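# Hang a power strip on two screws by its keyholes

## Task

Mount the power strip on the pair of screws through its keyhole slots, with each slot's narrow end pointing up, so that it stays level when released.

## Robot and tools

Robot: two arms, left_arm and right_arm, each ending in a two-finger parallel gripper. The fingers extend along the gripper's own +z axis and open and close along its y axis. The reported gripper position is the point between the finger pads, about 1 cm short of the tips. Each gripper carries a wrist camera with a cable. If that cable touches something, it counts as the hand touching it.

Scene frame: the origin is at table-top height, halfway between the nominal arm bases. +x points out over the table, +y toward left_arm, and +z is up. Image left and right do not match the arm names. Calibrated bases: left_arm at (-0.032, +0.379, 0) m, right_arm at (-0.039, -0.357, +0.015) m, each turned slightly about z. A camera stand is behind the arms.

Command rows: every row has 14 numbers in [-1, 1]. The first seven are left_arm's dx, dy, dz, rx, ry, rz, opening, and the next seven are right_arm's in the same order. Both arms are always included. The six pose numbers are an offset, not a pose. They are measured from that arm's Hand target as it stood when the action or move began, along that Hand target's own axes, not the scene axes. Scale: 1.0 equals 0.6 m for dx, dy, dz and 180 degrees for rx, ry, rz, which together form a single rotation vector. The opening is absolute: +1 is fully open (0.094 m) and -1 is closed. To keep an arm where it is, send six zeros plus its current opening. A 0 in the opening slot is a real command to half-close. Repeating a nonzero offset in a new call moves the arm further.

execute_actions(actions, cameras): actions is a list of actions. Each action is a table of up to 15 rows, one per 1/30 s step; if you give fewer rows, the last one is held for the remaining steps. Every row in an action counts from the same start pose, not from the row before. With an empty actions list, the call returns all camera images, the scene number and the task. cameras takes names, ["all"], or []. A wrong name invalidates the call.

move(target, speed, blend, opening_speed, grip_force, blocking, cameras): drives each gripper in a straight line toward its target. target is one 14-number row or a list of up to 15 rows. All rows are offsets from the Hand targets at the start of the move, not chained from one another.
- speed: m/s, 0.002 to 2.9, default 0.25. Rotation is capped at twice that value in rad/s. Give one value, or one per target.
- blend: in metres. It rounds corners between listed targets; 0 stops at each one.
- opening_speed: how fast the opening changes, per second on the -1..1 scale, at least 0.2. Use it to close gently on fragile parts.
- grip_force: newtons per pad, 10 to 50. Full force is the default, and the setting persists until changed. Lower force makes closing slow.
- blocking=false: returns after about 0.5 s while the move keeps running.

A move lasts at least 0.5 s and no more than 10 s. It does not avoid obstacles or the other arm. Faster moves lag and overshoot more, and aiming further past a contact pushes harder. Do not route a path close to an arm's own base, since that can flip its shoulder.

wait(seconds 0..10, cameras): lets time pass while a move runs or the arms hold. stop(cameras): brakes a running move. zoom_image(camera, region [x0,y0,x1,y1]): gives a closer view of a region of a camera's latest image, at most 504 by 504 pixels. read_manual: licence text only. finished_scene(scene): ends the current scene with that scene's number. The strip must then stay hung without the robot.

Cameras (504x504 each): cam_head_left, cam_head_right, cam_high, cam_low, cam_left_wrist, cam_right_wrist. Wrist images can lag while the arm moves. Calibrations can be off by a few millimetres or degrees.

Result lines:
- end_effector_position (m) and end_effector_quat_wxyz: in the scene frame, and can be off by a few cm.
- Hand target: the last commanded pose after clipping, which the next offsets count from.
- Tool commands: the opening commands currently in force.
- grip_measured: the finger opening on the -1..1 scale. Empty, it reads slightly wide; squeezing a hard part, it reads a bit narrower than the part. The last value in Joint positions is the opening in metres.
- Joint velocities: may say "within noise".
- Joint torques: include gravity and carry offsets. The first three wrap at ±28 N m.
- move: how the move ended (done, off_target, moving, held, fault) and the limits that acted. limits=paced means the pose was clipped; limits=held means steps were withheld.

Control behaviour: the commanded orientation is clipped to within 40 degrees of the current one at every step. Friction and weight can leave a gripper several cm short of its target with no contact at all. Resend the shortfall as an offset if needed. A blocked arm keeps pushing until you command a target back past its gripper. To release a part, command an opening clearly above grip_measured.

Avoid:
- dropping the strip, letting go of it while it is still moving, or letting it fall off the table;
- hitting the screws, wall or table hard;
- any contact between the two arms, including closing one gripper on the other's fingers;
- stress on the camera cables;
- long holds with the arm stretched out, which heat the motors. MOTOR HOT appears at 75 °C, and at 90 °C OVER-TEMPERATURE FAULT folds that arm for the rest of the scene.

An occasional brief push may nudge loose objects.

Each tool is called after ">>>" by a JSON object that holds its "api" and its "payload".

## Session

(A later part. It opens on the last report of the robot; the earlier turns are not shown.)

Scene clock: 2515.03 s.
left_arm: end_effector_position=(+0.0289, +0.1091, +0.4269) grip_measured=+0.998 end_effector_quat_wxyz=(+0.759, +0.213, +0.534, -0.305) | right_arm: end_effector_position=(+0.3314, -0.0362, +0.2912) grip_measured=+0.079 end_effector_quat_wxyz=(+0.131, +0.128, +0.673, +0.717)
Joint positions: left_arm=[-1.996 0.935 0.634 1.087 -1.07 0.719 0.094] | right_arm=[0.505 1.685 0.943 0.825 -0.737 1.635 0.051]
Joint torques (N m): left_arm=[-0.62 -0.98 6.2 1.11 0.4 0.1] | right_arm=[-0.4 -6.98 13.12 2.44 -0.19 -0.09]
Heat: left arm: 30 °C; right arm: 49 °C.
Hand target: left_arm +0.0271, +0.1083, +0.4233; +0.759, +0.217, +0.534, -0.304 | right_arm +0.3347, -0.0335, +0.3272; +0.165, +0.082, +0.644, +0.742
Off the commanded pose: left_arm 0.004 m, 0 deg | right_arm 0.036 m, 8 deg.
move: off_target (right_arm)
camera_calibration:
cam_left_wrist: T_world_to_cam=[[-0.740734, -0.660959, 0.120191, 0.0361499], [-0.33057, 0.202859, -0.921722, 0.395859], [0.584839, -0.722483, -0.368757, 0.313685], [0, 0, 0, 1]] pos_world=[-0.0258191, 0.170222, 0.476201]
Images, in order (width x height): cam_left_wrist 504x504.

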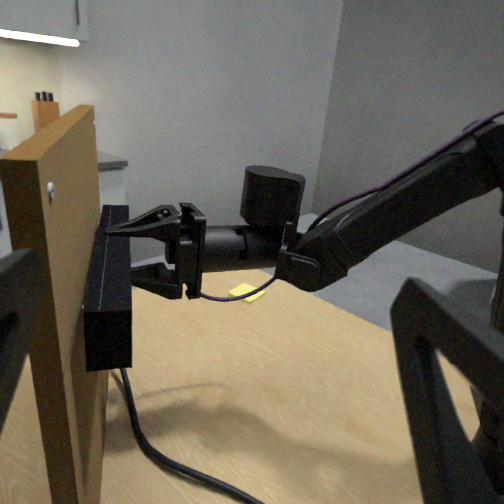

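>>> {"api": "move", "payload": {"target": [[0,0,0,0,0,0,1,-0.008,0.0,-0.025,0,-0.0027,-0.0018,-0.7],[0,0,0,0,0,0,1,-0.0143,-0.009,0.005,0,-0.0027,-0.0018,-0.7]], "speed": 0.05, "cameras": ["cam_left_wrist"]}}

>>> {"api": "zoom_image", "payload": {"camera": "cam_left_wrist", "region": [20, 150, 220, 350]}}

Scene clock: 2534.80 s.
left_arm: end_effector_position=(+0.0289, +0.1091, +0.4269) grip_measured=+0.998 end_effector_quat_wxyz=(+0.759, +0.213, +0.534, -0.305) | right_arm: end_effector_position=(+0.3403, -0.0397, +0.2857) grip_measured=+0.079 end_effector_quat_wxyz=(+0.129, +0.128, +0.674, +0.716)
Joint positions: left_arm=[-1.996 0.935 0.634 1.087 -1.07 0.719 0.094] | right_arm=[0.483 1.719 0.96 0.842 -0.762 1.637 0.051]
Joint torques (N m): left_arm=[-0.8 -1.21 6.08 1.14 0.34 0.08] | right_arm=[0.92 -7.27 13.38 2.44 0.08 -0.11]
Heat: left arm: 30 °C; right arm: 48 °C.
Hand target: left_arm +0.0271, +0.1083, +0.4233; +0.759, +0.217, +0.534, -0.304 | right_arm +0.3444, -0.0332, +0.3233; +0.170, +0.083, +0.644, +0.742
Off the commanded pose: left_arm 0.004 m, 0 deg | right_arm 0.038 m, 8 deg.
move: off_target (right_arm)
camera_calibration:
cam_left_wrist: T_world_to_cam=[[-0.740734, -0.660959, 0.120191, 0.0361499], [-0.33057, 0.202859, -0.921722, 0.395859], [0.584839, -0.722483, -0.368757, 0.313685], [0, 0, 0, 1]] pos_world=[-0.0258191, 0.170222, 0.476201]
Images, in order (width x height): cam_left_wrist 504x504.

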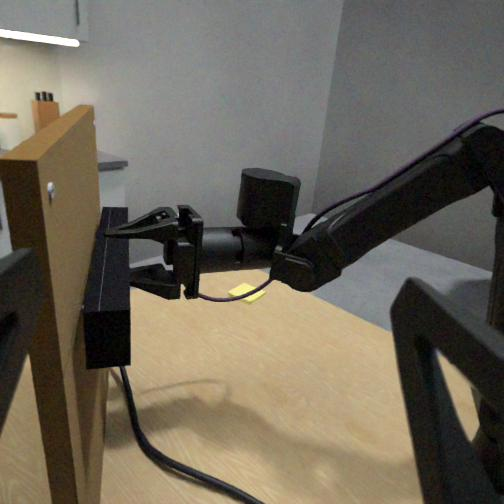

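Scaled by 2.520 from the camera's 504x504 image, which has a finer 720x720 frame.

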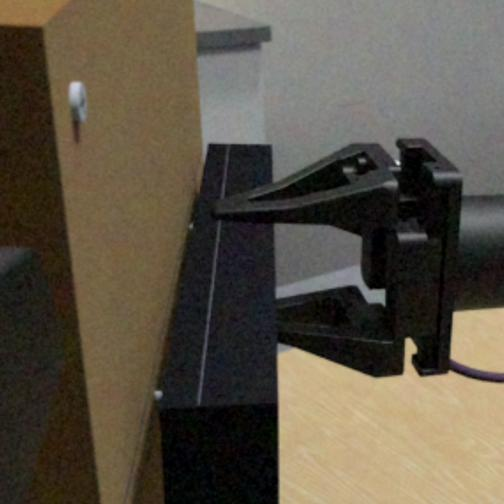

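>>> {"api": "move", "payload": {"target": [0,0,0,0,0,0,1,0.004,0.012,0.02,0,0,-0.002,-0.7], "speed": 0.05}}

>>> {"api": "move", "payload": {"target": [0,0,0,0,0,0,1,0,0,0.025,0,0,0,-0.7], "speed": 0.05, "cameras": ["cam_left_wrist"]}}

>>> {"api": "zoom_image", "payload": {"camera": "cam_left_wrist", "region": [20, 150, 220, 350]}}

Scene clock: 2543.57 s.
left_arm: end_effector_position=(+0.0289, +0.1091, +0.4269) grip_measured=+0.998 end_effector_quat_wxyz=(+0.759, +0.213, +0.534, -0.305) | right_arm: end_effector_position=(+0.3411, -0.0385, +0.2862) grip_measured=+0.079 end_effector_quat_wxyz=(+0.130, +0.129, +0.675, +0.715)
Joint positions: left_arm=[-1.996 0.935 0.634 1.087 -1.07 0.719 0.094] | right_arm=[0.487 1.719 0.966 0.83 -0.756 1.634 0.051]
Joint torques (N m): left_arm=[-0.61 -1.01 6.38 1.12 0.4 0.05] | right_arm=[3.14 -7.45 16.06 2.22 0.27 -0.15]
Heat: left arm: 30 °C; right arm: 47 °C.
Hand target: left_arm +0.0271, +0.1083, +0.4233; +0.759, +0.217, +0.534, -0.304 | right_arm +0.3453, -0.0220, +0.3320; +0.172, +0.081, +0.644, +0.741
Off the commanded pose: left_arm 0.004 m, 0 deg | right_arm 0.049 m, 9 deg.
move: off_target (right_arm)

Scene clock: 2544.33 s.
left_arm: end_effector_position=(+0.0289, +0.1091, +0.4269) grip_measured=+0.998 end_effector_quat_wxyz=(+0.759, +0.213, +0.534, -0.305) | right_arm: end_effector_position=(+0.3409, -0.0371, +0.2864) grip_measured=+0.079 end_effector_quat_wxyz=(+0.126, +0.128, +0.678, +0.713)
Joint positions: left_arm=[-1.996 0.935 0.634 1.087 -1.07 0.719 0.094] | right_arm=[0.487 1.719 0.977 0.809 -0.764 1.629 0.051]
Joint torques (N m): left_arm=[-0.54 -1.24 6.01 1.11 0.42 0.05] | right_arm=[5.64 -5.65 18.62 2.27 0.61 -0.12]
Heat: left arm: 30 °C; right arm: 47 °C.
Hand target: left_arm +0.0271, +0.1083, +0.4233; +0.759, +0.217, +0.534, -0.304 | right_arm +0.3503, -0.0081, +0.3344; +0.172, +0.081, +0.644, +0.741
Off the commanded pose: left_arm 0.004 m, 0 deg | right_arm 0.057 m, 9 deg.
move: off_target (right_arm)
camera_calibration:
cam_left_wrist: T_world_to_cam=[[-0.740734, -0.660959, 0.120191, 0.0361499], [-0.33057, 0.202859, -0.921722, 0.395859], [0.584839, -0.722483, -0.368757, 0.313685], [0, 0, 0, 1]] pos_world=[-0.0258191, 0.170222, 0.476201]
Images, in order (width x height): cam_left_wrist 504x504.

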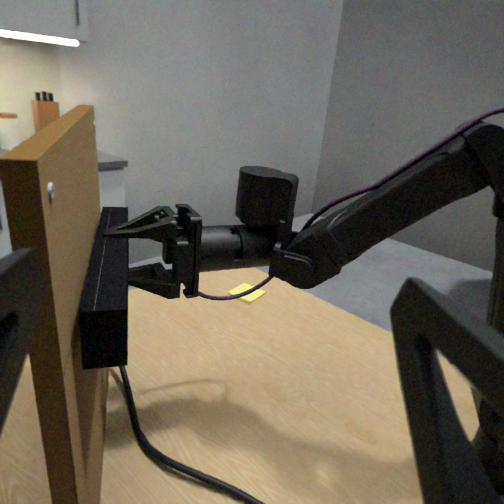

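Scaled by 2.520 from the camera's 504x504 image, which has a finer 720x720 frame.

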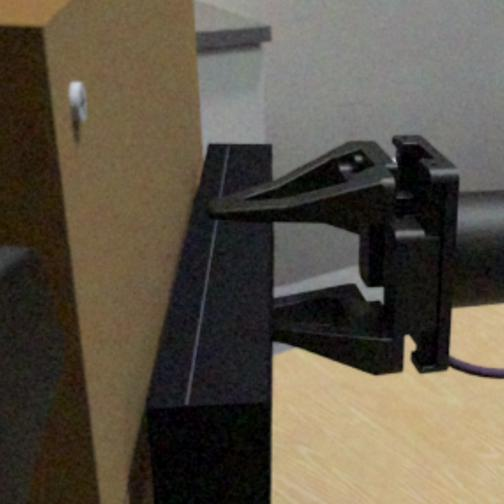

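>>> {"api": "move", "payload": {"target": [[0,0,0,0,0,0,1,0.005,0.008,-0.05,0,0,0,-0.7],[0,0,0,0,0,0,1,0.005,0.008,0,0,0,0,-0.7]], "speed": 0.06}}

>>> {"api": "move", "payload": {"target": [[0,0,0,0,0,0,1,0,0.005,-0.05,0,0,0,-0.7],[0,0,0,0,0,0,1,0,0.005,0,0,0,0,-0.7]], "speed": 0.06}}

>>> {"api": "move", "payload": {"target": [[0,0,0,0,0,0,1,0,0.005,-0.05,0,0,0,-0.7],[0,0,0,0,0,0,1,0,0.005,0,0,0,0,-0.7]], "speed": 0.06}}

>>> {"api": "move", "payload": {"target": [[0,0,0,0,0,0,1,0,0.005,-0.05,0,0,0,-0.7],[0,0,0,0,0,0,1,0,0.005,0,0,0,0,-0.7]], "speed": 0.06}}

>>> {"api": "move", "payload": {"target": [[0,0,0,0,0,0,1,0.006,-0.01,-0.05,0,0,0,-0.7],[0,0,0,0,0,0,1,0.006,-0.01,0,0,0,0,-0.7]], "speed": 0.06}}

>>> {"api": "move", "payload": {"target": [[0,0,0,0,0,0,1,0,-0.01,-0.05,0,0,0,-0.7],[0,0,0,0,0,0,1,0,-0.01,0,0,0,0,-0.7]], "speed": 0.06}}

Scene clock: 2561.73 s.
left_arm: end_effector_position=(+0.0289, +0.1091, +0.4269) grip_measured=+0.998 end_effector_quat_wxyz=(+0.759, +0.213, +0.534, -0.305) | right_arm: end_effector_position=(+0.3414, -0.0376, +0.2862) grip_measured=+0.079 end_effector_quat_wxyz=(+0.125, +0.128, +0.679, +0.712)
Joint positions: left_arm=[-1.996 0.935 0.634 1.087 -1.07 0.719 0.094] | right_arm=[0.485 1.718 0.98 0.8 -0.767 1.626 0.051]
Joint torques (N m): left_arm=[-0.83 -1.06 6.11 1.16 0.33 0.04] | right_arm=[6.37 -7.05 18.03 2.22 0.7 -0.1]
Heat: left arm: 30 °C; right arm: 49 °C.
Hand target: left_arm +0.0271, +0.1083, +0.4233; +0.759, +0.217, +0.534, -0.304 | right_arm +0.3469, -0.0077, +0.3387; +0.172, +0.081, +0.644, +0.741
Off the commanded pose: left_arm 0.004 m, 0 deg | right_arm 0.061 m, 9 deg.
move: off_target (right_arm)

Scene clock: 2563.27 s.
left_arm: end_effector_position=(+0.0289, +0.1091, +0.4269) grip_measured=+0.998 end_effector_quat_wxyz=(+0.759, +0.213, +0.534, -0.305) | right_arm: end_effector_position=(+0.3414, -0.0376, +0.2864) grip_measured=+0.079 end_effector_quat_wxyz=(+0.124, +0.129, +0.681, +0.710)
Joint positions: left_arm=[-1.996 0.935 0.634 1.087 -1.07 0.719 0.094] | right_arm=[0.485 1.716 0.984 0.787 -0.768 1.625 0.051]
Joint torques (N m): left_arm=[-0.73 -1.2 6.13 1.16 0.4 0.05] | right_arm=[6.32 -7.43 18.06 2.25 0.7 -0.07]
Heat: left arm: 30 °C; right arm: 49 °C.
Hand target: left_arm +0.0271, +0.1083, +0.4233; +0.759, +0.217, +0.534, -0.304 | right_arm +0.3465, -0.0079, +0.3416; +0.172, +0.081, +0.644, +0.741
Off the commanded pose: left_arm 0.004 m, 0 deg | right_arm 0.063 m, 10 deg.
move: off_target (right_arm)

Scene clock: 2564.80 s.
left_arm: end_effector_position=(+0.0289, +0.1091, +0.4269) grip_measured=+0.998 end_effector_quat_wxyz=(+0.759, +0.213, +0.534, -0.305) | right_arm: end_effector_position=(+0.3414, -0.0376, +0.2870) grip_measured=+0.079 end_effector_quat_wxyz=(+0.123, +0.131, +0.682, +0.709)
Joint positions: left_arm=[-1.996 0.935 0.634 1.087 -1.07 0.719 0.094] | right_arm=[0.485 1.711 0.988 0.77 -0.766 1.623 0.051]
Joint torques (N m): left_arm=[-0.8 -1.14 6.05 1.1 0.32 0.05] | right_arm=[6.23 -7.66 18.04 2.3 0.67 -0.05]
Heat: left arm: 30 °C; right arm: 49 °C.
Hand target: left_arm +0.0271, +0.1083, +0.4233; +0.759, +0.217, +0.534, -0.304 | right_arm +0.3460, -0.0083, +0.3448; +0.172, +0.081, +0.644, +0.741
Off the commanded pose: left_arm 0.004 m, 0 deg | right_arm 0.065 m, 10 deg.
move: off_target (right_arm)

Scene clock: 2566.33 s.
left_arm: end_effector_position=(+0.0289, +0.1091, +0.4269) grip_measured=+0.998 end_effector_quat_wxyz=(+0.759, +0.213, +0.534, -0.305) | right_arm: end_effector_position=(+0.3414, -0.0375, +0.2874) grip_measured=+0.079 end_effector_quat_wxyz=(+0.120, +0.134, +0.684, +0.707)
Joint positions: left_arm=[-1.996 0.935 0.634 1.087 -1.07 0.719 0.094] | right_arm=[0.486 1.706 0.992 0.752 -0.764 1.623 0.051]
Joint torques (N m): left_arm=[-0.84 -1.18 6.12 1.12 0.38 0.08] | right_arm=[6.13 -7.84 18.02 2.38 0.64 -0.05]
Heat: left arm: 30 °C; right arm: 49 °C.
Hand target: left_arm +0.0271, +0.1083, +0.4233; +0.759, +0.217, +0.534, -0.304 | right_arm +0.3455, -0.0086, +0.3476; +0.172, +0.081, +0.644, +0.741
Off the commanded pose: left_arm 0.004 m, 0 deg | right_arm 0.067 m, 10 deg.
move: off_target (right_arm)

Scene clock: 2567.83 s.
left_arm: end_effector_position=(+0.0289, +0.1091, +0.4269) grip_measured=+0.998 end_effector_quat_wxyz=(+0.759, +0.213, +0.534, -0.305) | right_arm: end_effector_position=(+0.3409, -0.0374, +0.2873) grip_measured=+0.079 end_effector_quat_wxyz=(+0.122, +0.135, +0.683, +0.707)
Joint positions: left_arm=[-1.996 0.935 0.634 1.087 -1.07 0.719 0.094] | right_arm=[0.488 1.704 0.987 0.758 -0.758 1.623 0.051]
Joint torques (N m): left_arm=[-0.7 -1.09 6.12 1.11 0.33 0.08] | right_arm=[6.74 -7.08 16.94 2.5 0.65 -0.08]
Heat: left arm: 30 °C; right arm: 49 °C.
Hand target: left_arm +0.0271, +0.1083, +0.4233; +0.759, +0.217, +0.534, -0.304 | right_arm +0.3430, -0.0065, +0.3411; +0.172, +0.081, +0.644, +0.741
Off the commanded pose: left_arm 0.004 m, 0 deg | right_arm 0.062 m, 10 deg.
move: off_target (right_arm)

Scene clock: 2569.30 s.
left_arm: end_effector_position=(+0.0289, +0.1091, +0.4269) grip_measured=+0.998 end_effector_quat_wxyz=(+0.759, +0.213, +0.534, -0.305) | right_arm: end_effector_position=(+0.3408, -0.0375, +0.2876) grip_measured=+0.079 end_effector_quat_wxyz=(+0.125, +0.135, +0.681, +0.708)
Joint positions: left_arm=[-1.996 0.935 0.634 1.087 -1.07 0.719 0.094] | right_arm=[0.49 1.704 0.982 0.771 -0.753 1.624 0.051]
Joint torques (N m): left_arm=[-0.79 -1.14 6.19 1.15 0.37 0.01] | right_arm=[6.68 -5.87 16.81 2.56 0.61 -0.11]
Heat: left arm: 30 °C; right arm: 49 °C.
Hand target: left_arm +0.0271, +0.1083, +0.4233; +0.759, +0.217, +0.534, -0.304 | right_arm +0.3440, -0.0060, +0.3354; +0.172, +0.081, +0.644, +0.741
Off the commanded pose: left_arm 0.004 m, 0 deg | right_arm 0.057 m, 10 deg.
move: off_target (right_arm)

>>> {"api": "move", "payload": {"target": [0,0,0,0,0,0,1,0,0,-0.03,0,0,0,-0.7], "speed": 0.1}}

>>> {"api": "move", "payload": {"target": [0,0,0,0,0,0,1,0,-0.03,0,0,0,0,-0.7], "speed": 0.1}}

>>> {"api": "move", "payload": {"target": [0,0,0,0,0,0,1,0.03,0,0,0,0,0,-0.7], "speed": 0.1, "cameras": ["cam_left_wrist"]}}

>>> {"api": "zoom_image", "payload": {"camera": "cam_left_wrist", "region": [20, 150, 220, 350]}}

Scene clock: 2581.83 s.
left_arm: end_effector_position=(+0.0289, +0.1091, +0.4269) grip_measured=+0.998 end_effector_quat_wxyz=(+0.759, +0.213, +0.534, -0.305) | right_arm: end_effector_position=(+0.3408, -0.0375, +0.2876) grip_measured=+0.079 end_effector_quat_wxyz=(+0.125, +0.135, +0.681, +0.709)
Joint positions: left_arm=[-1.996 0.935 0.634 1.087 -1.07 0.719 0.094] | right_arm=[0.49 1.704 0.982 0.771 -0.753 1.625 0.051]
Joint torques (N m): left_arm=[-0.84 -1.18 6 1.1 0.32 0.05] | right_arm=[3.66 -8.18 12.57 2.7 0.3 -0.11]
Heat: left arm: 30 °C; right arm: 51 °C.
Hand target: left_arm +0.0271, +0.1083, +0.4233; +0.759, +0.217, +0.534, -0.304 | right_arm +0.3379, -0.0226, +0.3325; +0.172, +0.081, +0.644, +0.741
Off the commanded pose: left_arm 0.004 m, 0 deg | right_arm 0.047 m, 10 deg.
move: off_target (right_arm)

Scene clock: 2582.83 s.
left_arm: end_effector_position=(+0.0289, +0.1091, +0.4269) grip_measured=+0.998 end_effector_quat_wxyz=(+0.759, +0.213, +0.534, -0.305) | right_arm: end_effector_position=(+0.3407, -0.0375, +0.2877) grip_measured=+0.079 end_effector_quat_wxyz=(+0.125, +0.129, +0.677, +0.714)
Joint positions: left_arm=[-1.996 0.935 0.634 1.087 -1.07 0.719 0.094] | right_arm=[0.487 1.716 0.977 0.807 -0.762 1.633 0.051]
Joint torques (N m): left_arm=[-0.66 -1.13 6.09 1.14 0.35 0.06] | right_arm=[4.11 -5.67 11.14 2.82 0.42 -0.25]
Heat: left arm: 30 °C; right arm: 51 °C.
Hand target: left_arm +0.0271, +0.1083, +0.4233; +0.759, +0.217, +0.534, -0.304 | right_arm +0.3405, -0.0206, +0.3150; +0.172, +0.081, +0.644, +0.741
Off the commanded pose: left_arm 0.004 m, 0 deg | right_arm 0.032 m, 9 deg.
move: off_target (right_arm)

Scene clock: 2583.73 s.
left_arm: end_effector_position=(+0.0289, +0.1091, +0.4269) grip_measured=+0.998 end_effector_quat_wxyz=(+0.759, +0.213, +0.534, -0.305) | right_arm: end_effector_position=(+0.3403, -0.0377, +0.2863) grip_measured=+0.079 end_effector_quat_wxyz=(+0.141, +0.138, +0.666, +0.719)
Joint positions: left_arm=[-1.996 0.935 0.634 1.087 -1.07 0.719 0.094] | right_arm=[0.501 1.716 0.942 0.872 -0.712 1.646 0.051]
Joint torques (N m): left_arm=[-0.69 -1.11 6.01 1.12 0.37 0.09] | right_arm=[6.49 -8.01 9.51 2.48 0.29 -0.4]
Heat: left arm: 30 °C; right arm: 51 °C.
Hand target: left_arm +0.0271, +0.1083, +0.4233; +0.759, +0.217, +0.534, -0.304 | right_arm +0.3238, -0.0142, +0.3132; +0.172, +0.081, +0.644, +0.741
Off the commanded pose: left_arm 0.004 m, 0 deg | right_arm 0.039 m, 8 deg.
move: off_target (right_arm)
camera_calibration:
cam_left_wrist: T_world_to_cam=[[-0.740734, -0.660959, 0.120191, 0.0361499], [-0.33057, 0.202859, -0.921722, 0.395859], [0.584839, -0.722483, -0.368757, 0.313685], [0, 0, 0, 1]] pos_world=[-0.0258191, 0.170222, 0.476201]
Images, in order (width x height): cam_left_wrist 504x504.

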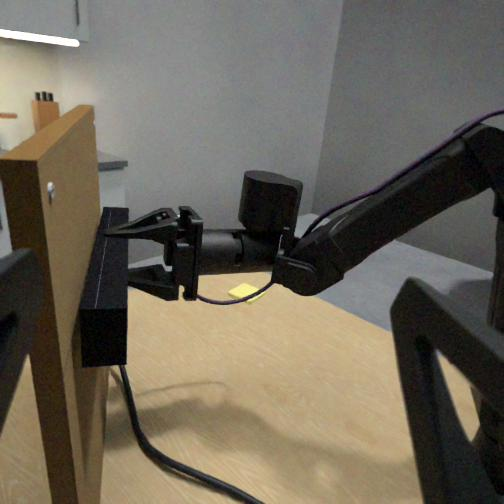

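Scaled by 2.520 from the camera's 504x504 image, which has a finer 720x720 frame.

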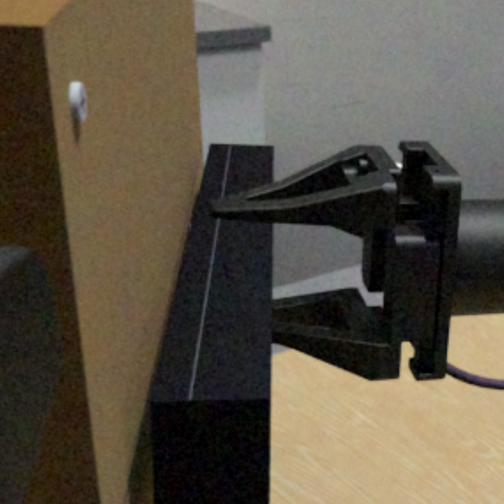

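>>> {"api": "move", "payload": {"target": [0,0,0,0,0,0,1,-0.05,0.0075,0.0443,0,0,0,-0.7], "speed": 0.08}}

>>> {"api": "move", "payload": {"target": [[0,0,0,0,0,0,1,0,0.025,0,0,0,0,-0.7],[0,0,0,0,0,0,1,0,-0.025,0.01,0,0,0,-0.7],[0,0,0,0,0,0,1,0.02,0,0.01,0,0,0,-0.7],[0,0,0,0,0,0,1,-0.02,0,0.01,0,0,0,-0.7],[0,0,0,0,0,0,1,0,0,0.01,0,0,0.02,-0.7],[0,0,0,0,0,0,1,0,0,0.01,0,0,-0.02,-0.7],[0,0,0,0,0,0,1,0,0,0.01,0,0,0,-0.7]], "speed": 0.12, "blend": 0.005, "cameras": ["cam_left_wrist"]}}

>>> {"api": "zoom_image", "payload": {"camera": "cam_left_wrist", "region": [20, 150, 220, 350]}}

Scene clock: 2599.23 s.
left_arm: end_effector_position=(+0.0289, +0.1091, +0.4269) grip_measured=+0.998 end_effector_quat_wxyz=(+0.759, +0.213, +0.534, -0.305) | right_arm: end_effector_position=(+0.3415, -0.0355, +0.2864) grip_measured=+0.079 end_effector_quat_wxyz=(+0.115, +0.112, +0.673, +0.721)
Joint positions: left_arm=[-1.996 0.935 0.634 1.087 -1.07 0.719 0.094] | right_arm=[0.478 1.752 0.991 0.859 -0.81 1.648 0.051]
Joint torques (N m): left_arm=[-0.54 -1.2 5.85 1.09 0.34 0.06] | right_arm=[7.05 -4.19 19.47 2.08 1.16 -0.29]
Heat: left arm: 30 °C; right arm: 50 °C.
Hand target: left_arm +0.0271, +0.1083, +0.4233; +0.759, +0.217, +0.534, -0.304 | right_arm +0.3600, -0.0008, +0.3248; +0.172, +0.081, +0.644, +0.741
Off the commanded pose: left_arm 0.004 m, 0 deg | right_arm 0.055 m, 8 deg.
move: off_target (right_arm)

Scene clock: 2601.33 s.
left_arm: end_effector_position=(+0.0289, +0.1091, +0.4269) grip_measured=+0.998 end_effector_quat_wxyz=(+0.759, +0.213, +0.534, -0.305) | right_arm: end_effector_position=(+0.3429, -0.0339, +0.2861) grip_measured=+0.079 end_effector_quat_wxyz=(+0.102, +0.099, +0.677, +0.722)
Joint positions: left_arm=[-1.996 0.935 0.634 1.087 -1.07 0.719 0.094] | right_arm=[0.467 1.776 1.022 0.852 -0.859 1.65 0.051]
Joint velocities: left_arm=[0.007 -0.002 -0.007 0.066 -0.154 0.007 0.001] | right_arm=[within noise]
Joint torques (N m): left_arm=[-0.73 -1.21 6.02 1.11 0.38 0.07] | right_arm=[8.69 -5.64 18.21 2 1.68 -0.27]
Heat: left arm: 30 °C; right arm: 50 °C.
Hand target: left_arm +0.0271, +0.1083, +0.4233; +0.759, +0.217, +0.534, -0.304 | right_arm +0.3622, +0.0047, +0.3256; +0.172, +0.081, +0.644, +0.741
Off the commanded pose: left_arm 0.004 m, 0 deg | right_arm 0.059 m, 9 deg.
move: off_target (right_arm)
camera_calibration:
cam_left_wrist: T_world_to_cam=[[-0.740734, -0.660959, 0.120191, 0.0361499], [-0.33057, 0.202859, -0.921722, 0.395859], [0.584839, -0.722483, -0.368757, 0.313685], [0, 0, 0, 1]] pos_world=[-0.0258191, 0.170222, 0.476201]
Images, in order (width x height): cam_left_wrist 504x504.

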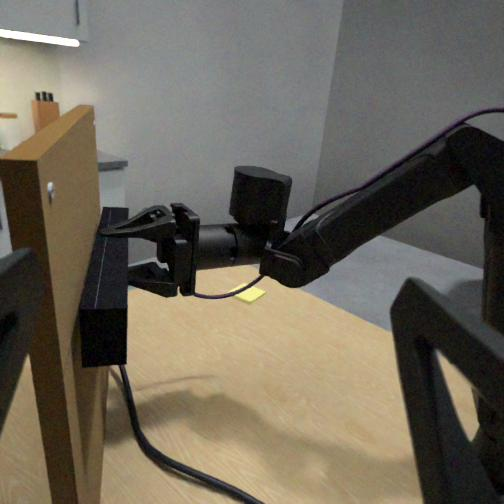

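Scaled by 2.520 from the camera's 504x504 image, which has a finer 720x720 frame.

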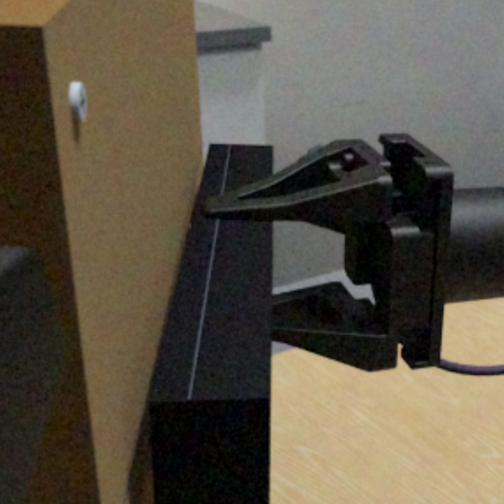

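>>> {"api": "move", "payload": {"target": [0,0,0,0,0,0,1,0.01,-0.02,-0.05,0,0,0,-0.8], "speed": 0.1}}

>>> {"api": "move", "payload": {"target": [0,0,0,0,0,0,1,0,-0.08,0.015,0,0,0,-0.8], "speed": 0.06, "cameras": ["cam_left_wrist","cam_head_left"]}}

>>> {"api": "zoom_image", "payload": {"camera": "cam_left_wrist", "region": [20, 150, 220, 350]}}

Scene clock: 2612.73 s.
left_arm: end_effector_position=(+0.0289, +0.1091, +0.4269) grip_measured=+0.998 end_effector_quat_wxyz=(+0.759, +0.213, +0.534, -0.305) | right_arm: end_effector_position=(+0.3429, -0.0356, +0.2863) grip_measured=+0.079 end_effector_quat_wxyz=(+0.108, +0.100, +0.673, +0.725)
Joint positions: left_arm=[-1.996 0.935 0.634 1.087 -1.07 0.719 0.094] | right_arm=[0.466 1.775 1.009 0.88 -0.849 1.655 0.051]
Joint torques (N m): left_arm=[-0.65 -1.11 6.19 1.08 0.33 0.08] | right_arm=[5.22 -7.53 9.87 2.37 1.22 -0.35]
Heat: left arm: 29 °C; right arm: 49 °C.
Hand target: left_arm +0.0271, +0.1083, +0.4233; +0.759, +0.217, +0.534, -0.304 | right_arm +0.3482, -0.0196, +0.3085; +0.172, +0.081, +0.644, +0.741
Off the commanded pose: left_arm 0.004 m, 0 deg | right_arm 0.028 m, 9 deg.
move: off_target (right_arm)

Scene clock: 2614.20 s.
left_arm: end_effector_position=(+0.0289, +0.1091, +0.4269) grip_measured=+0.998 end_effector_quat_wxyz=(+0.759, +0.213, +0.534, -0.305) | right_arm: end_effector_position=(+0.3432, -0.0337, +0.2769) grip_measured=+0.079 end_effector_quat_wxyz=(+0.153, +0.044, +0.639, +0.753)
Joint positions: left_arm=[-1.996 0.935 0.634 1.087 -1.07 0.719 0.094] | right_arm=[0.468 1.893 0.974 1.198 -0.856 1.652 0.051]
Joint torques (N m): left_arm=[-0.73 -1.09 6.32 1.15 0.35 0.1] | right_arm=[6.95 -4.78 10.48 0.95 1.53 -0.43]
Heat: left arm: 29 °C; right arm: 49 °C.
Hand target: left_arm +0.0271, +0.1083, +0.4233; +0.759, +0.217, +0.534, -0.304 | right_arm +0.3585, -0.0058, +0.2628; +0.172, +0.081, +0.644, +0.741
Off the commanded pose: left_arm 0.004 m, 0 deg | right_arm 0.035 m, 5 deg.
move: off_target (right_arm)
camera_calibration:
cam_left_wrist: T_world_to_cam=[[-0.740734, -0.660959, 0.120191, 0.0361499], [-0.33057, 0.202859, -0.921722, 0.395859], [0.584839, -0.722483, -0.368757, 0.313685], [0, 0, 0, 1]] pos_world=[-0.0258191, 0.170222, 0.476201]
Images, in order (width x height): cam_head_left 504x504, cam_left_wrist 504x504.

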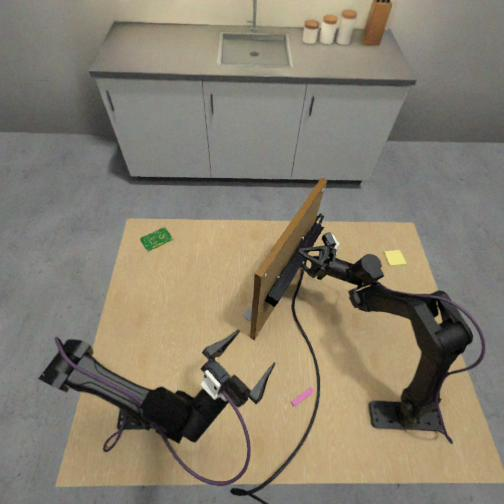

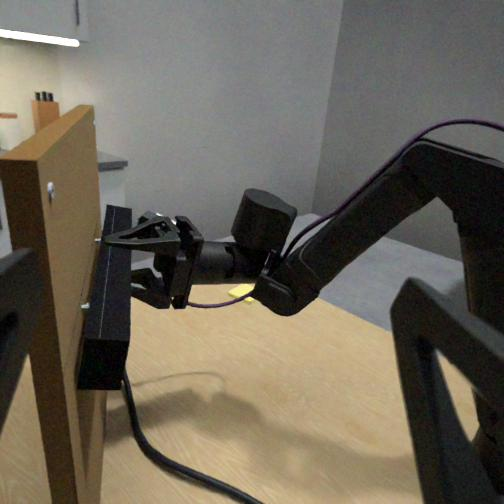

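Scaled by 2.520 from the camera's 504x504 image, which has a finer 720x720 frame.

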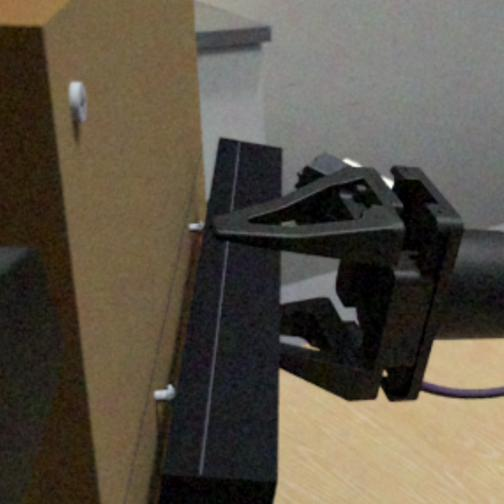

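>>> {"api": "move", "payload": {"target": [0,0,0,0,0,0,1,0,0.03,0.012,0,0,0,-0.8], "speed": 0.03}}

>>> {"api": "move", "payload": {"target": [0,0,0,0,0,0,1,0,0.03,0,0,0,0,-0.8], "speed": 0.03, "cameras": ["cam_left_wrist"]}}

>>> {"api": "zoom_image", "payload": {"camera": "cam_left_wrist", "region": [20, 150, 220, 350]}}

>>> {"api": "move", "payload": {"target": [0,0,0,0,0,0,1,0,0.03,0,0,0,0,-0.8], "speed": 0.03, "cameras": ["cam_left_wrist"]}}

>>> {"api": "zoom_image", "payload": {"camera": "cam_left_wrist", "region": [20, 150, 220, 350]}}

Scene clock: 2627.27 s.
left_arm: end_effector_position=(+0.0289, +0.1091, +0.4269) grip_measured=+0.998 end_effector_quat_wxyz=(+0.759, +0.213, +0.534, -0.305) | right_arm: end_effector_position=(+0.3432, -0.0338, +0.2761) grip_measured=+0.079 end_effector_quat_wxyz=(+0.155, +0.045, +0.639, +0.752)
Joint positions: left_arm=[-1.996 0.935 0.634 1.087 -1.07 0.719 0.094] | right_arm=[0.469 1.893 0.97 1.2 -0.851 1.648 0.051]
Joint torques (N m): left_arm=[-0.64 -1.01 5.96 1.13 0.33 0.11] | right_arm=[7.91 -7.69 13.94 0.46 1.58 -0.33]
Heat: left arm: 29 °C; right arm: 44 °C.
Hand target: left_arm +0.0271, +0.1083, +0.4233; +0.759, +0.217, +0.534, -0.304 | right_arm +0.3582, -0.0011, +0.2816; +0.172, +0.081, +0.644, +0.741
Off the commanded pose: left_arm 0.004 m, 0 deg | right_arm 0.036 m, 5 deg.
move: off_target (right_arm)

Scene clock: 2628.50 s.
left_arm: end_effector_position=(+0.0289, +0.1091, +0.4269) grip_measured=+0.998 end_effector_quat_wxyz=(+0.759, +0.213, +0.534, -0.305) | right_arm: end_effector_position=(+0.3432, -0.0340, +0.2770) grip_measured=+0.079 end_effector_quat_wxyz=(+0.152, +0.056, +0.651, +0.742)
Joint positions: left_arm=[-1.996 0.935 0.634 1.087 -1.07 0.719 0.094] | right_arm=[0.471 1.855 0.97 1.107 -0.842 1.622 0.051]
Joint torques (N m): left_arm=[-0.68 -1.2 6.13 1.12 0.38 0.02] | right_arm=[7.57 -8.76 15.56 0.76 1.47 -0.05]
Heat: left arm: 29 °C; right arm: 44 °C.
Hand target: left_arm +0.0271, +0.1083, +0.4233; +0.759, +0.217, +0.534, -0.304 | right_arm +0.3556, -0.0033, +0.2994; +0.172, +0.081, +0.644, +0.741
Off the commanded pose: left_arm 0.004 m, 0 deg | right_arm 0.040 m, 4 deg.
move: off_target (right_arm)
camera_calibration:
cam_left_wrist: T_world_to_cam=[[-0.740734, -0.660959, 0.120191, 0.0361499], [-0.33057, 0.202859, -0.921722, 0.395859], [0.584839, -0.722483, -0.368757, 0.313685], [0, 0, 0, 1]] pos_world=[-0.0258191, 0.170222, 0.476201]
Images, in order (width x height): cam_left_wrist 504x504.

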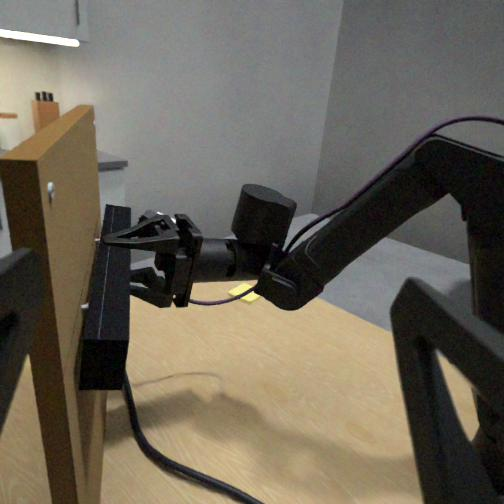

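Scaled by 2.520 from the camera's 504x504 image, which has a finer 720x720 frame.

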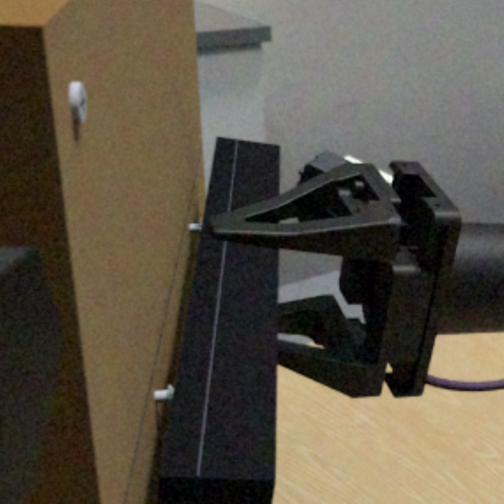

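Scene clock: 2629.73 s.
left_arm: end_effector_position=(+0.0289, +0.1091, +0.4269) grip_measured=+0.998 end_effector_quat_wxyz=(+0.759, +0.213, +0.534, -0.305) | right_arm: end_effector_position=(+0.3430, -0.0340, +0.2779) grip_measured=+0.079 end_effector_quat_wxyz=(+0.145, +0.071, +0.666, +0.728)
Joint positions: left_arm=[-1.996 0.935 0.634 1.087 -1.07 0.719 0.094] | right_arm=[0.474 1.811 0.978 0.985 -0.831 1.594 0.051]
Joint torques (N m): left_arm=[-0.88 -1.16 6.12 1.17 0.32 0.02] | right_arm=[7.1 -9.4 16.51 1.23 1.31 0.23]
Heat: left arm: 29 °C; right arm: 44 °C.
Hand target: left_arm +0.0271, +0.1083, +0.4233; +0.759, +0.217, +0.534, -0.304 | right_arm +0.3528, -0.0052, +0.3170; +0.172, +0.081, +0.644, +0.741
Off the commanded pose: left_arm 0.004 m, 0 deg | right_arm 0.050 m, 4 deg.
move: off_target (right_arm)
camera_calibration:
cam_left_wrist: T_world_to_cam=[[-0.740734, -0.660959, 0.120191, 0.0361499], [-0.33057, 0.202859, -0.921722, 0.395859], [0.584839, -0.722483, -0.368757, 0.313685], [0, 0, 0, 1]] pos_world=[-0.0258191, 0.170222, 0.476201]
Images, in order (width x height): cam_left_wrist 504x504.

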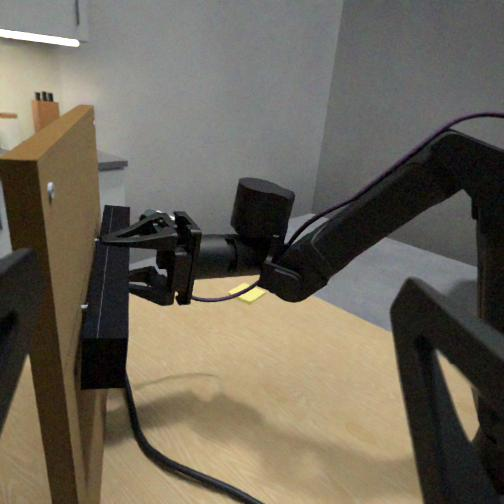

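Scaled by 2.520 from the camera's 504x504 image, which has a finer 720x720 frame.

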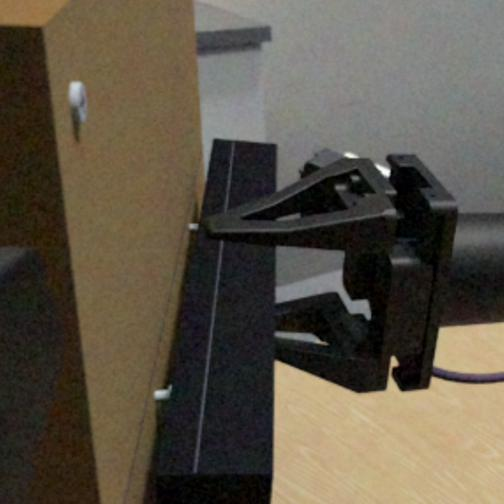

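>>> {"api": "move", "payload": {"target": [[0,0,0,0,0,0,1,0,0,-0.07,0,0,0,-0.8],[0,0,0,0,0,0,1,0.02,0.012,-0.05,0,0,0,-0.8]], "speed": 0.08, "cameras": ["cam_left_wrist"]}}

>>> {"api": "zoom_image", "payload": {"camera": "cam_left_wrist", "region": [20, 150, 220, 350]}}

Scene clock: 2642.80 s.
left_arm: end_effector_position=(+0.0289, +0.1091, +0.4269) grip_measured=+0.998 end_effector_quat_wxyz=(+0.759, +0.213, +0.534, -0.305) | right_arm: end_effector_position=(+0.3360, -0.0315, +0.2798) grip_measured=+0.079 end_effector_quat_wxyz=(+0.130, +0.107, +0.671, +0.722)
Joint positions: left_arm=[-1.996 0.935 0.634 1.087 -1.07 0.719 0.094] | right_arm=[0.499 1.755 0.953 0.91 -0.776 1.627 0.051]
Joint torques (N m): left_arm=[-0.66 -0.98 6.3 1.11 0.35 0.09] | right_arm=[2.09 -12.44 9.02 2.06 0.5 -0.09]
Heat: left arm: 29 °C; right arm: 43 °C.
Hand target: left_arm +0.0271, +0.1083, +0.4233; +0.759, +0.217, +0.534, -0.304 | right_arm +0.3304, -0.0296, +0.3181; +0.172, +0.081, +0.644, +0.741
Off the commanded pose: left_arm 0.004 m, 0 deg | right_arm 0.039 m, 7 deg.
move: off_target (right_arm)
camera_calibration:
cam_left_wrist: T_world_to_cam=[[-0.740734, -0.660959, 0.120191, 0.0361499], [-0.33057, 0.202859, -0.921722, 0.395859], [0.584839, -0.722483, -0.368757, 0.313685], [0, 0, 0, 1]] pos_world=[-0.0258191, 0.170222, 0.476201]
Images, in order (width x height): cam_left_wrist 504x504.

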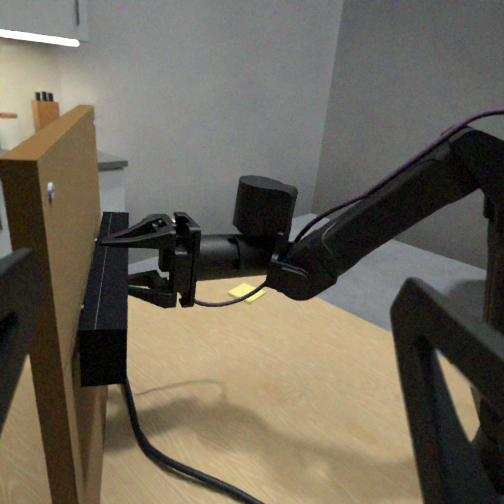

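Scaled by 2.520 from the camera's 504x504 image, which has a finer 720x720 frame.

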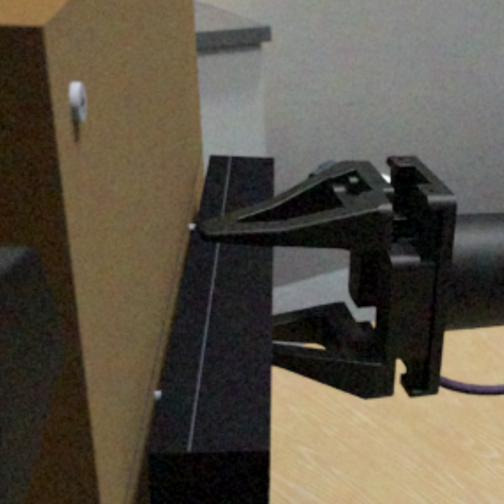

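>>> {"api": "move", "payload": {"target": [[0,0,0,0,0,0,1,-0.014,0.02,-0.04,0,0,0.0055,-0.8],[0,0,0,0,0,0,1,-0.014,0.0145,-0.005,0,0,0.0055,-0.8]], "speed": 0.06, "cameras": ["cam_left_wrist"]}}

>>> {"api": "zoom_image", "payload": {"camera": "cam_left_wrist", "region": [20, 150, 220, 350]}}

Scene clock: 2657.63 s.
left_arm: end_effector_position=(+0.0289, +0.1091, +0.4269) grip_measured=+0.998 end_effector_quat_wxyz=(+0.759, +0.213, +0.534, -0.305) | right_arm: end_effector_position=(+0.3335, -0.0402, +0.2921) grip_measured=+0.079 end_effector_quat_wxyz=(+0.131, +0.123, +0.666, +0.724)
Joint positions: left_arm=[-1.996 0.935 0.634 1.087 -1.07 0.719 0.094] | right_arm=[0.49 1.7 0.938 0.874 -0.759 1.652 0.051]
Joint torques (N m): left_arm=[-0.7 -1.07 6.12 1.15 0.34 0.06] | right_arm=[0.62 -8.31 13.01 2.05 0.09 -0.13]
Heat: left arm: 29 °C; right arm: 44 °C.
Hand target: left_arm +0.0271, +0.1083, +0.4233; +0.759, +0.217, +0.534, -0.304 | right_arm +0.3358, -0.0363, +0.3270; +0.166, +0.086, +0.643, +0.743
Off the commanded pose: left_arm 0.004 m, 0 deg | right_arm 0.035 m, 7 deg.
move: off_target (right_arm)
camera_calibration:
cam_left_wrist: T_world_to_cam=[[-0.740734, -0.660959, 0.120191, 0.0361499], [-0.33057, 0.202859, -0.921722, 0.395859], [0.584839, -0.722483, -0.368757, 0.313685], [0, 0, 0, 1]] pos_world=[-0.0258191, 0.170222, 0.476201]
Images, in order (width x height): cam_left_wrist 504x504.

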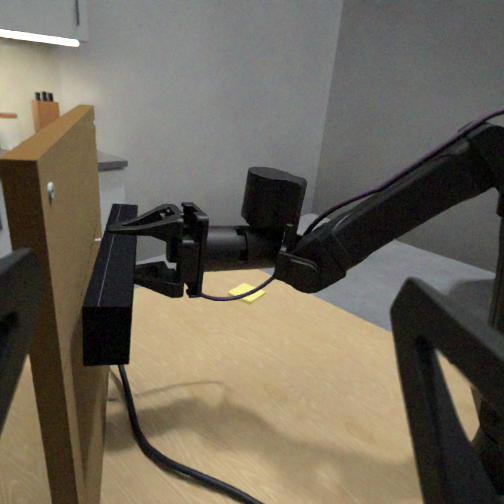

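Scaled by 2.520 from the camera's 504x504 image, which has a finer 720x720 frame.

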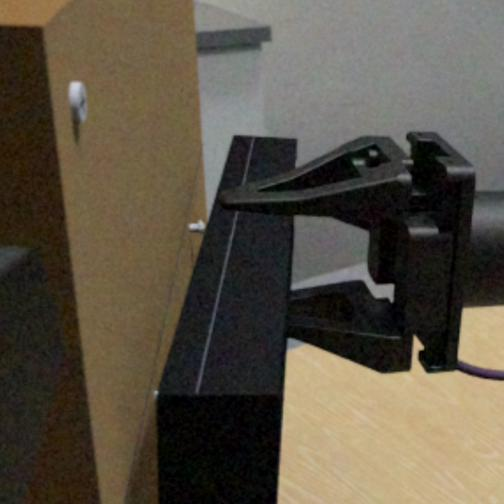

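>>> {"api": "move", "payload": {"target": [0,0,0,0,0,0,1,0.005,-0.006,0,-0.0003,0.0131,-0.0025,-0.8], "cameras": ["cam_left_wrist"]}}

>>> {"api": "zoom_image", "payload": {"camera": "cam_left_wrist", "region": [20, 150, 220, 350]}}

Scene clock: 2705.33 s.
left_arm: end_effector_position=(+0.0289, +0.1091, +0.4269) grip_measured=+0.998 end_effector_quat_wxyz=(+0.759, +0.213, +0.534, -0.305) | right_arm: end_effector_position=(+0.3308, -0.0377, +0.2928) grip_measured=+0.079 end_effector_quat_wxyz=(+0.125, +0.111, +0.668, +0.725)
Joint positions: left_arm=[-1.996 0.935 0.634 1.087 -1.07 0.719 0.094] | right_arm=[0.49 1.706 0.947 0.874 -0.785 1.647 0.051]
Joint torques (N m): left_arm=[-0.79 -1.18 6.22 1.14 0.33 0.02] | right_arm=[-0.18 -7.13 13 2.18 -0.14 -0.13]
Heat: left arm: 29 °C; right arm: 47 °C.
Hand target: left_arm +0.0271, +0.1083, +0.4233; +0.759, +0.217, +0.534, -0.304 | right_arm +0.3335, -0.0348, +0.3232; +0.155, +0.069, +0.646, +0.744
Off the commanded pose: left_arm 0.004 m, 0 deg | right_arm 0.031 m, 7 deg.
move: off_target (right_arm)
camera_calibration:
cam_left_wrist: T_world_to_cam=[[-0.740734, -0.660959, 0.120191, 0.0361499], [-0.33057, 0.202859, -0.921722, 0.395859], [0.584839, -0.722483, -0.368757, 0.313685], [0, 0, 0, 1]] pos_world=[-0.0258191, 0.170222, 0.476201]
Images, in order (width x height): cam_left_wrist 504x504.

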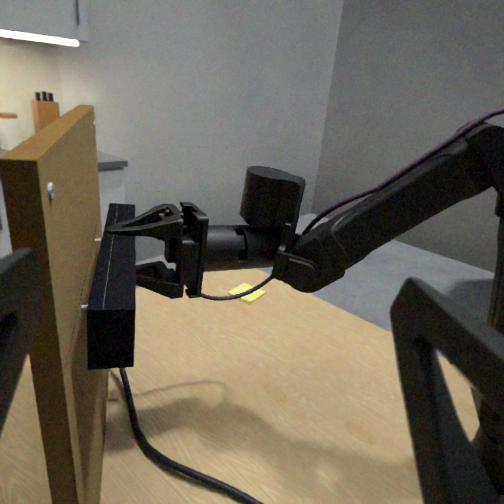

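Scaled by 2.520 from the camera's 504x504 image, which has a finer 720x720 frame.

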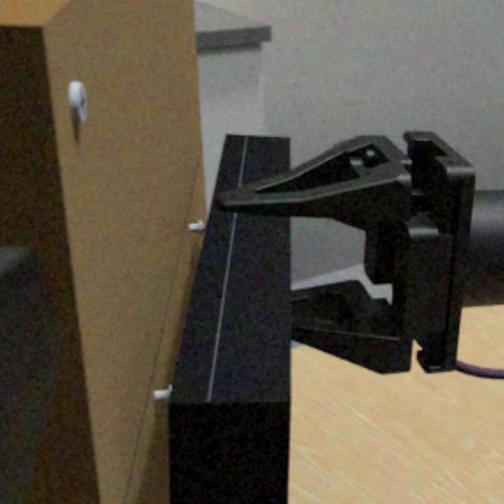

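>>> {"api": "move", "payload": {"target": [[0,0,0,0,0,0,1,-0.002,-0.004,0.0,-0.0002,0.008,0.001,-0.8],[0,0,0,0,0,0,1,-0.002,-0.006,0.02,-0.0002,0.008,0.001,-0.8]], "cameras": ["cam_left_wrist"]}}

>>> {"api": "zoom_image", "payload": {"camera": "cam_left_wrist", "region": [20, 150, 220, 350]}}

Scene clock: 2723.47 s.
left_arm: end_effector_position=(+0.0289, +0.1091, +0.4269) grip_measured=+0.998 end_effector_quat_wxyz=(+0.759, +0.213, +0.534, -0.305) | right_arm: end_effector_position=(+0.3359, -0.0322, +0.2912) grip_measured=+0.079 end_effector_quat_wxyz=(+0.116, +0.099, +0.671, +0.726)
Joint positions: left_arm=[-1.996 0.935 0.634 1.087 -1.07 0.719 0.094] | right_arm=[0.487 1.746 0.99 0.874 -0.818 1.646 0.051]
Joint torques (N m): left_arm=[-0.84 -1.1 6.01 1.13 0.35 0.07] | right_arm=[1.36 -7.01 13.68 2.16 0.06 -0.09]
Heat: left arm: 29 °C; right arm: 48 °C.
Hand target: left_arm +0.0271, +0.1083, +0.4233; +0.759, +0.217, +0.534, -0.304 | right_arm +0.3388, -0.0235, +0.3217; +0.146, +0.060, +0.648, +0.745
Off the commanded pose: left_arm 0.004 m, 0 deg | right_arm 0.032 m, 7 deg.
move: off_target (right_arm)
camera_calibration:
cam_left_wrist: T_world_to_cam=[[-0.740734, -0.660959, 0.120191, 0.0361499], [-0.33057, 0.202859, -0.921722, 0.395859], [0.584839, -0.722483, -0.368757, 0.313685], [0, 0, 0, 1]] pos_world=[-0.0258191, 0.170222, 0.476201]
Images, in order (width x height): cam_left_wrist 504x504.

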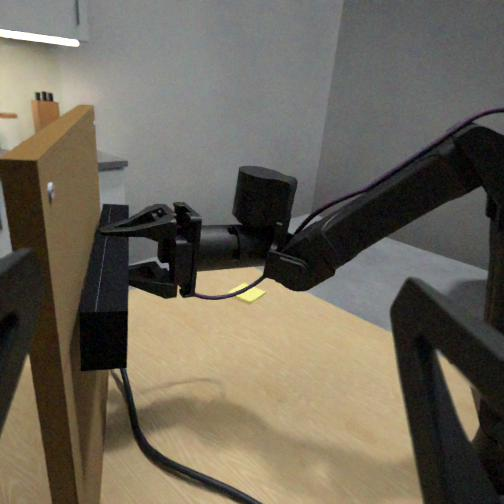

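Scaled by 2.520 from the camera's 504x504 image, which has a finer 720x720 frame.

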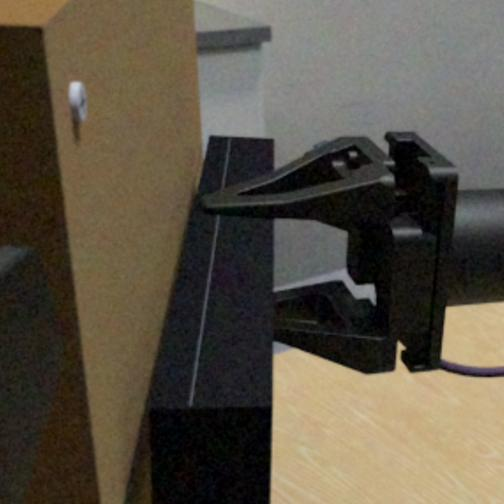

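>>> {"api": "move", "payload": {"target": [[0,0,0,0,0,0,1,-0.001,0,0.012,0,0.004,0,-0.8],[0,0,0,0,0,0,1,0.001,-0.025,0.013,0,0.004,0,-0.8]], "speed": 0.05, "cameras": ["cam_left_wrist"]}}

>>> {"api": "zoom_image", "payload": {"camera": "cam_left_wrist", "region": [20, 150, 220, 350]}}

Scene clock: 2730.27 s.
left_arm: end_effector_position=(+0.0289, +0.1091, +0.4269) grip_measured=+0.998 end_effector_quat_wxyz=(+0.759, +0.213, +0.534, -0.305) | right_arm: end_effector_position=(+0.3360, -0.0310, +0.2897) grip_measured=+0.079 end_effector_quat_wxyz=(+0.109, +0.083, +0.667, +0.733)
Joint positions: left_arm=[-1.996 0.935 0.634 1.087 -1.07 0.719 0.094] | right_arm=[0.479 1.78 0.999 0.931 -0.858 1.661 0.051]
Joint torques (N m): left_arm=[-0.7 -1.25 6.17 1.16 0.35 0.12] | right_arm=[3.62 -5.37 13.72 2 0.5 -0.24]
Heat: left arm: 29 °C; right arm: 48 °C.
Hand target: left_arm +0.0271, +0.1083, +0.4233; +0.759, +0.217, +0.534, -0.304 | right_arm +0.3424, -0.0141, +0.3080; +0.142, +0.055, +0.649, +0.745
Off the commanded pose: left_arm 0.004 m, 0 deg | right_arm 0.026 m, 6 deg.
move: off_target (right_arm)
camera_calibration:
cam_left_wrist: T_world_to_cam=[[-0.740734, -0.660959, 0.120191, 0.0361499], [-0.33057, 0.202859, -0.921722, 0.395859], [0.584839, -0.722483, -0.368757, 0.313685], [0, 0, 0, 1]] pos_world=[-0.0258191, 0.170222, 0.476201]
Images, in order (width x height): cam_left_wrist 504x504.

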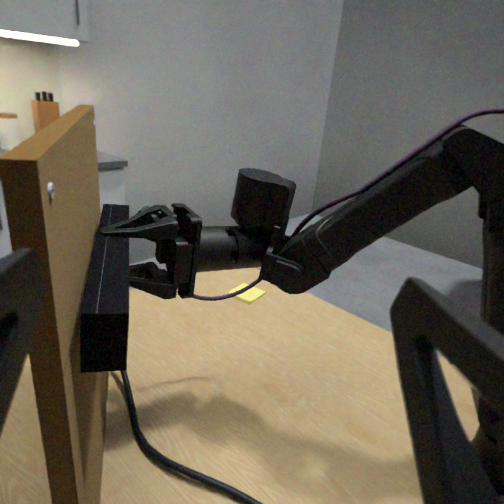

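Scaled by 2.520 from the camera's 504x504 image, which has a finer 720x720 frame.

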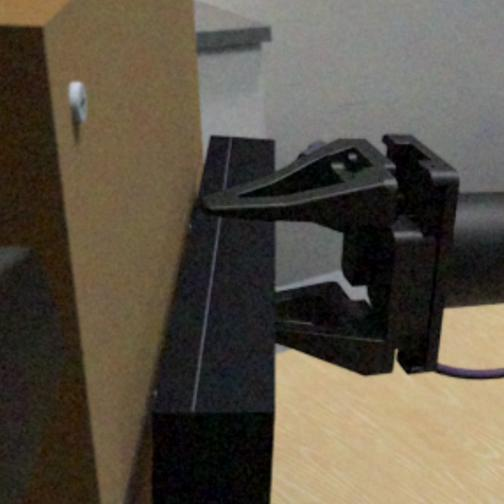

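>>> {"api": "move", "payload": {"target": [0,0,0,0,0,0,1,0.005,-0.05,-0.008,0,0,0,-0.8], "speed": 0.05, "cameras": ["cam_left_wrist"]}}

>>> {"api": "zoom_image", "payload": {"camera": "cam_left_wrist", "region": [20, 150, 220, 350]}}

Scene clock: 2738.10 s.
left_arm: end_effector_position=(+0.0289, +0.1091, +0.4269) grip_measured=+0.998 end_effector_quat_wxyz=(+0.759, +0.213, +0.534, -0.305) | right_arm: end_effector_position=(+0.3359, -0.0307, +0.2849) grip_measured=+0.079 end_effector_quat_wxyz=(+0.125, +0.047, +0.651, +0.747)
Joint positions: left_arm=[-1.996 0.935 0.634 1.087 -1.07 0.719 0.094] | right_arm=[0.472 1.846 0.99 1.095 -0.89 1.663 0.051]
Joint torques (N m): left_arm=[-0.77 -1.21 6.19 1.2 0.35 0.04] | right_arm=[4.22 -5.39 9.31 1.51 0.87 -0.29]
Heat: left arm: 29 °C; right arm: 47 °C.
Hand target: left_arm +0.0271, +0.1083, +0.4233; +0.759, +0.217, +0.534, -0.304 | right_arm +0.3425, -0.0143, +0.2776; +0.142, +0.055, +0.649, +0.746
Off the commanded pose: left_arm 0.004 m, 0 deg | right_arm 0.019 m, 2 deg.
move: off_target (right_arm)
camera_calibration:
cam_left_wrist: T_world_to_cam=[[-0.740734, -0.660959, 0.120191, 0.0361499], [-0.33057, 0.202859, -0.921722, 0.395859], [0.584839, -0.722483, -0.368757, 0.313685], [0, 0, 0, 1]] pos_world=[-0.0258191, 0.170222, 0.476201]
Images, in order (width x height): cam_left_wrist 504x504.

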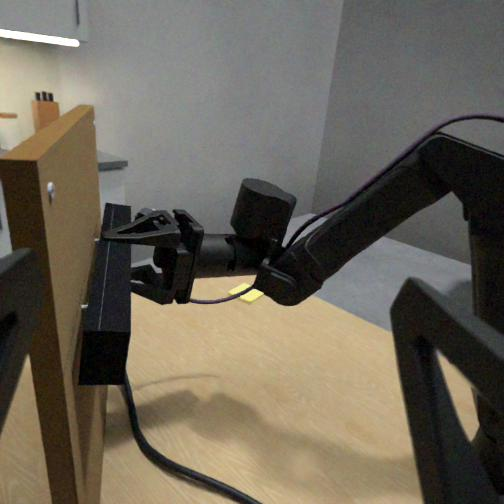

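Scaled by 2.520 from the camera's 504x504 image, which has a finer 720x720 frame.

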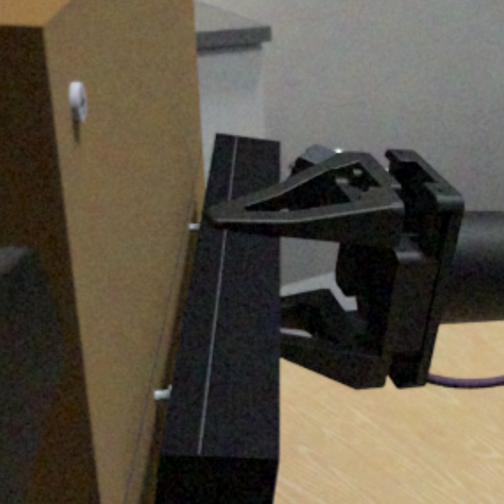

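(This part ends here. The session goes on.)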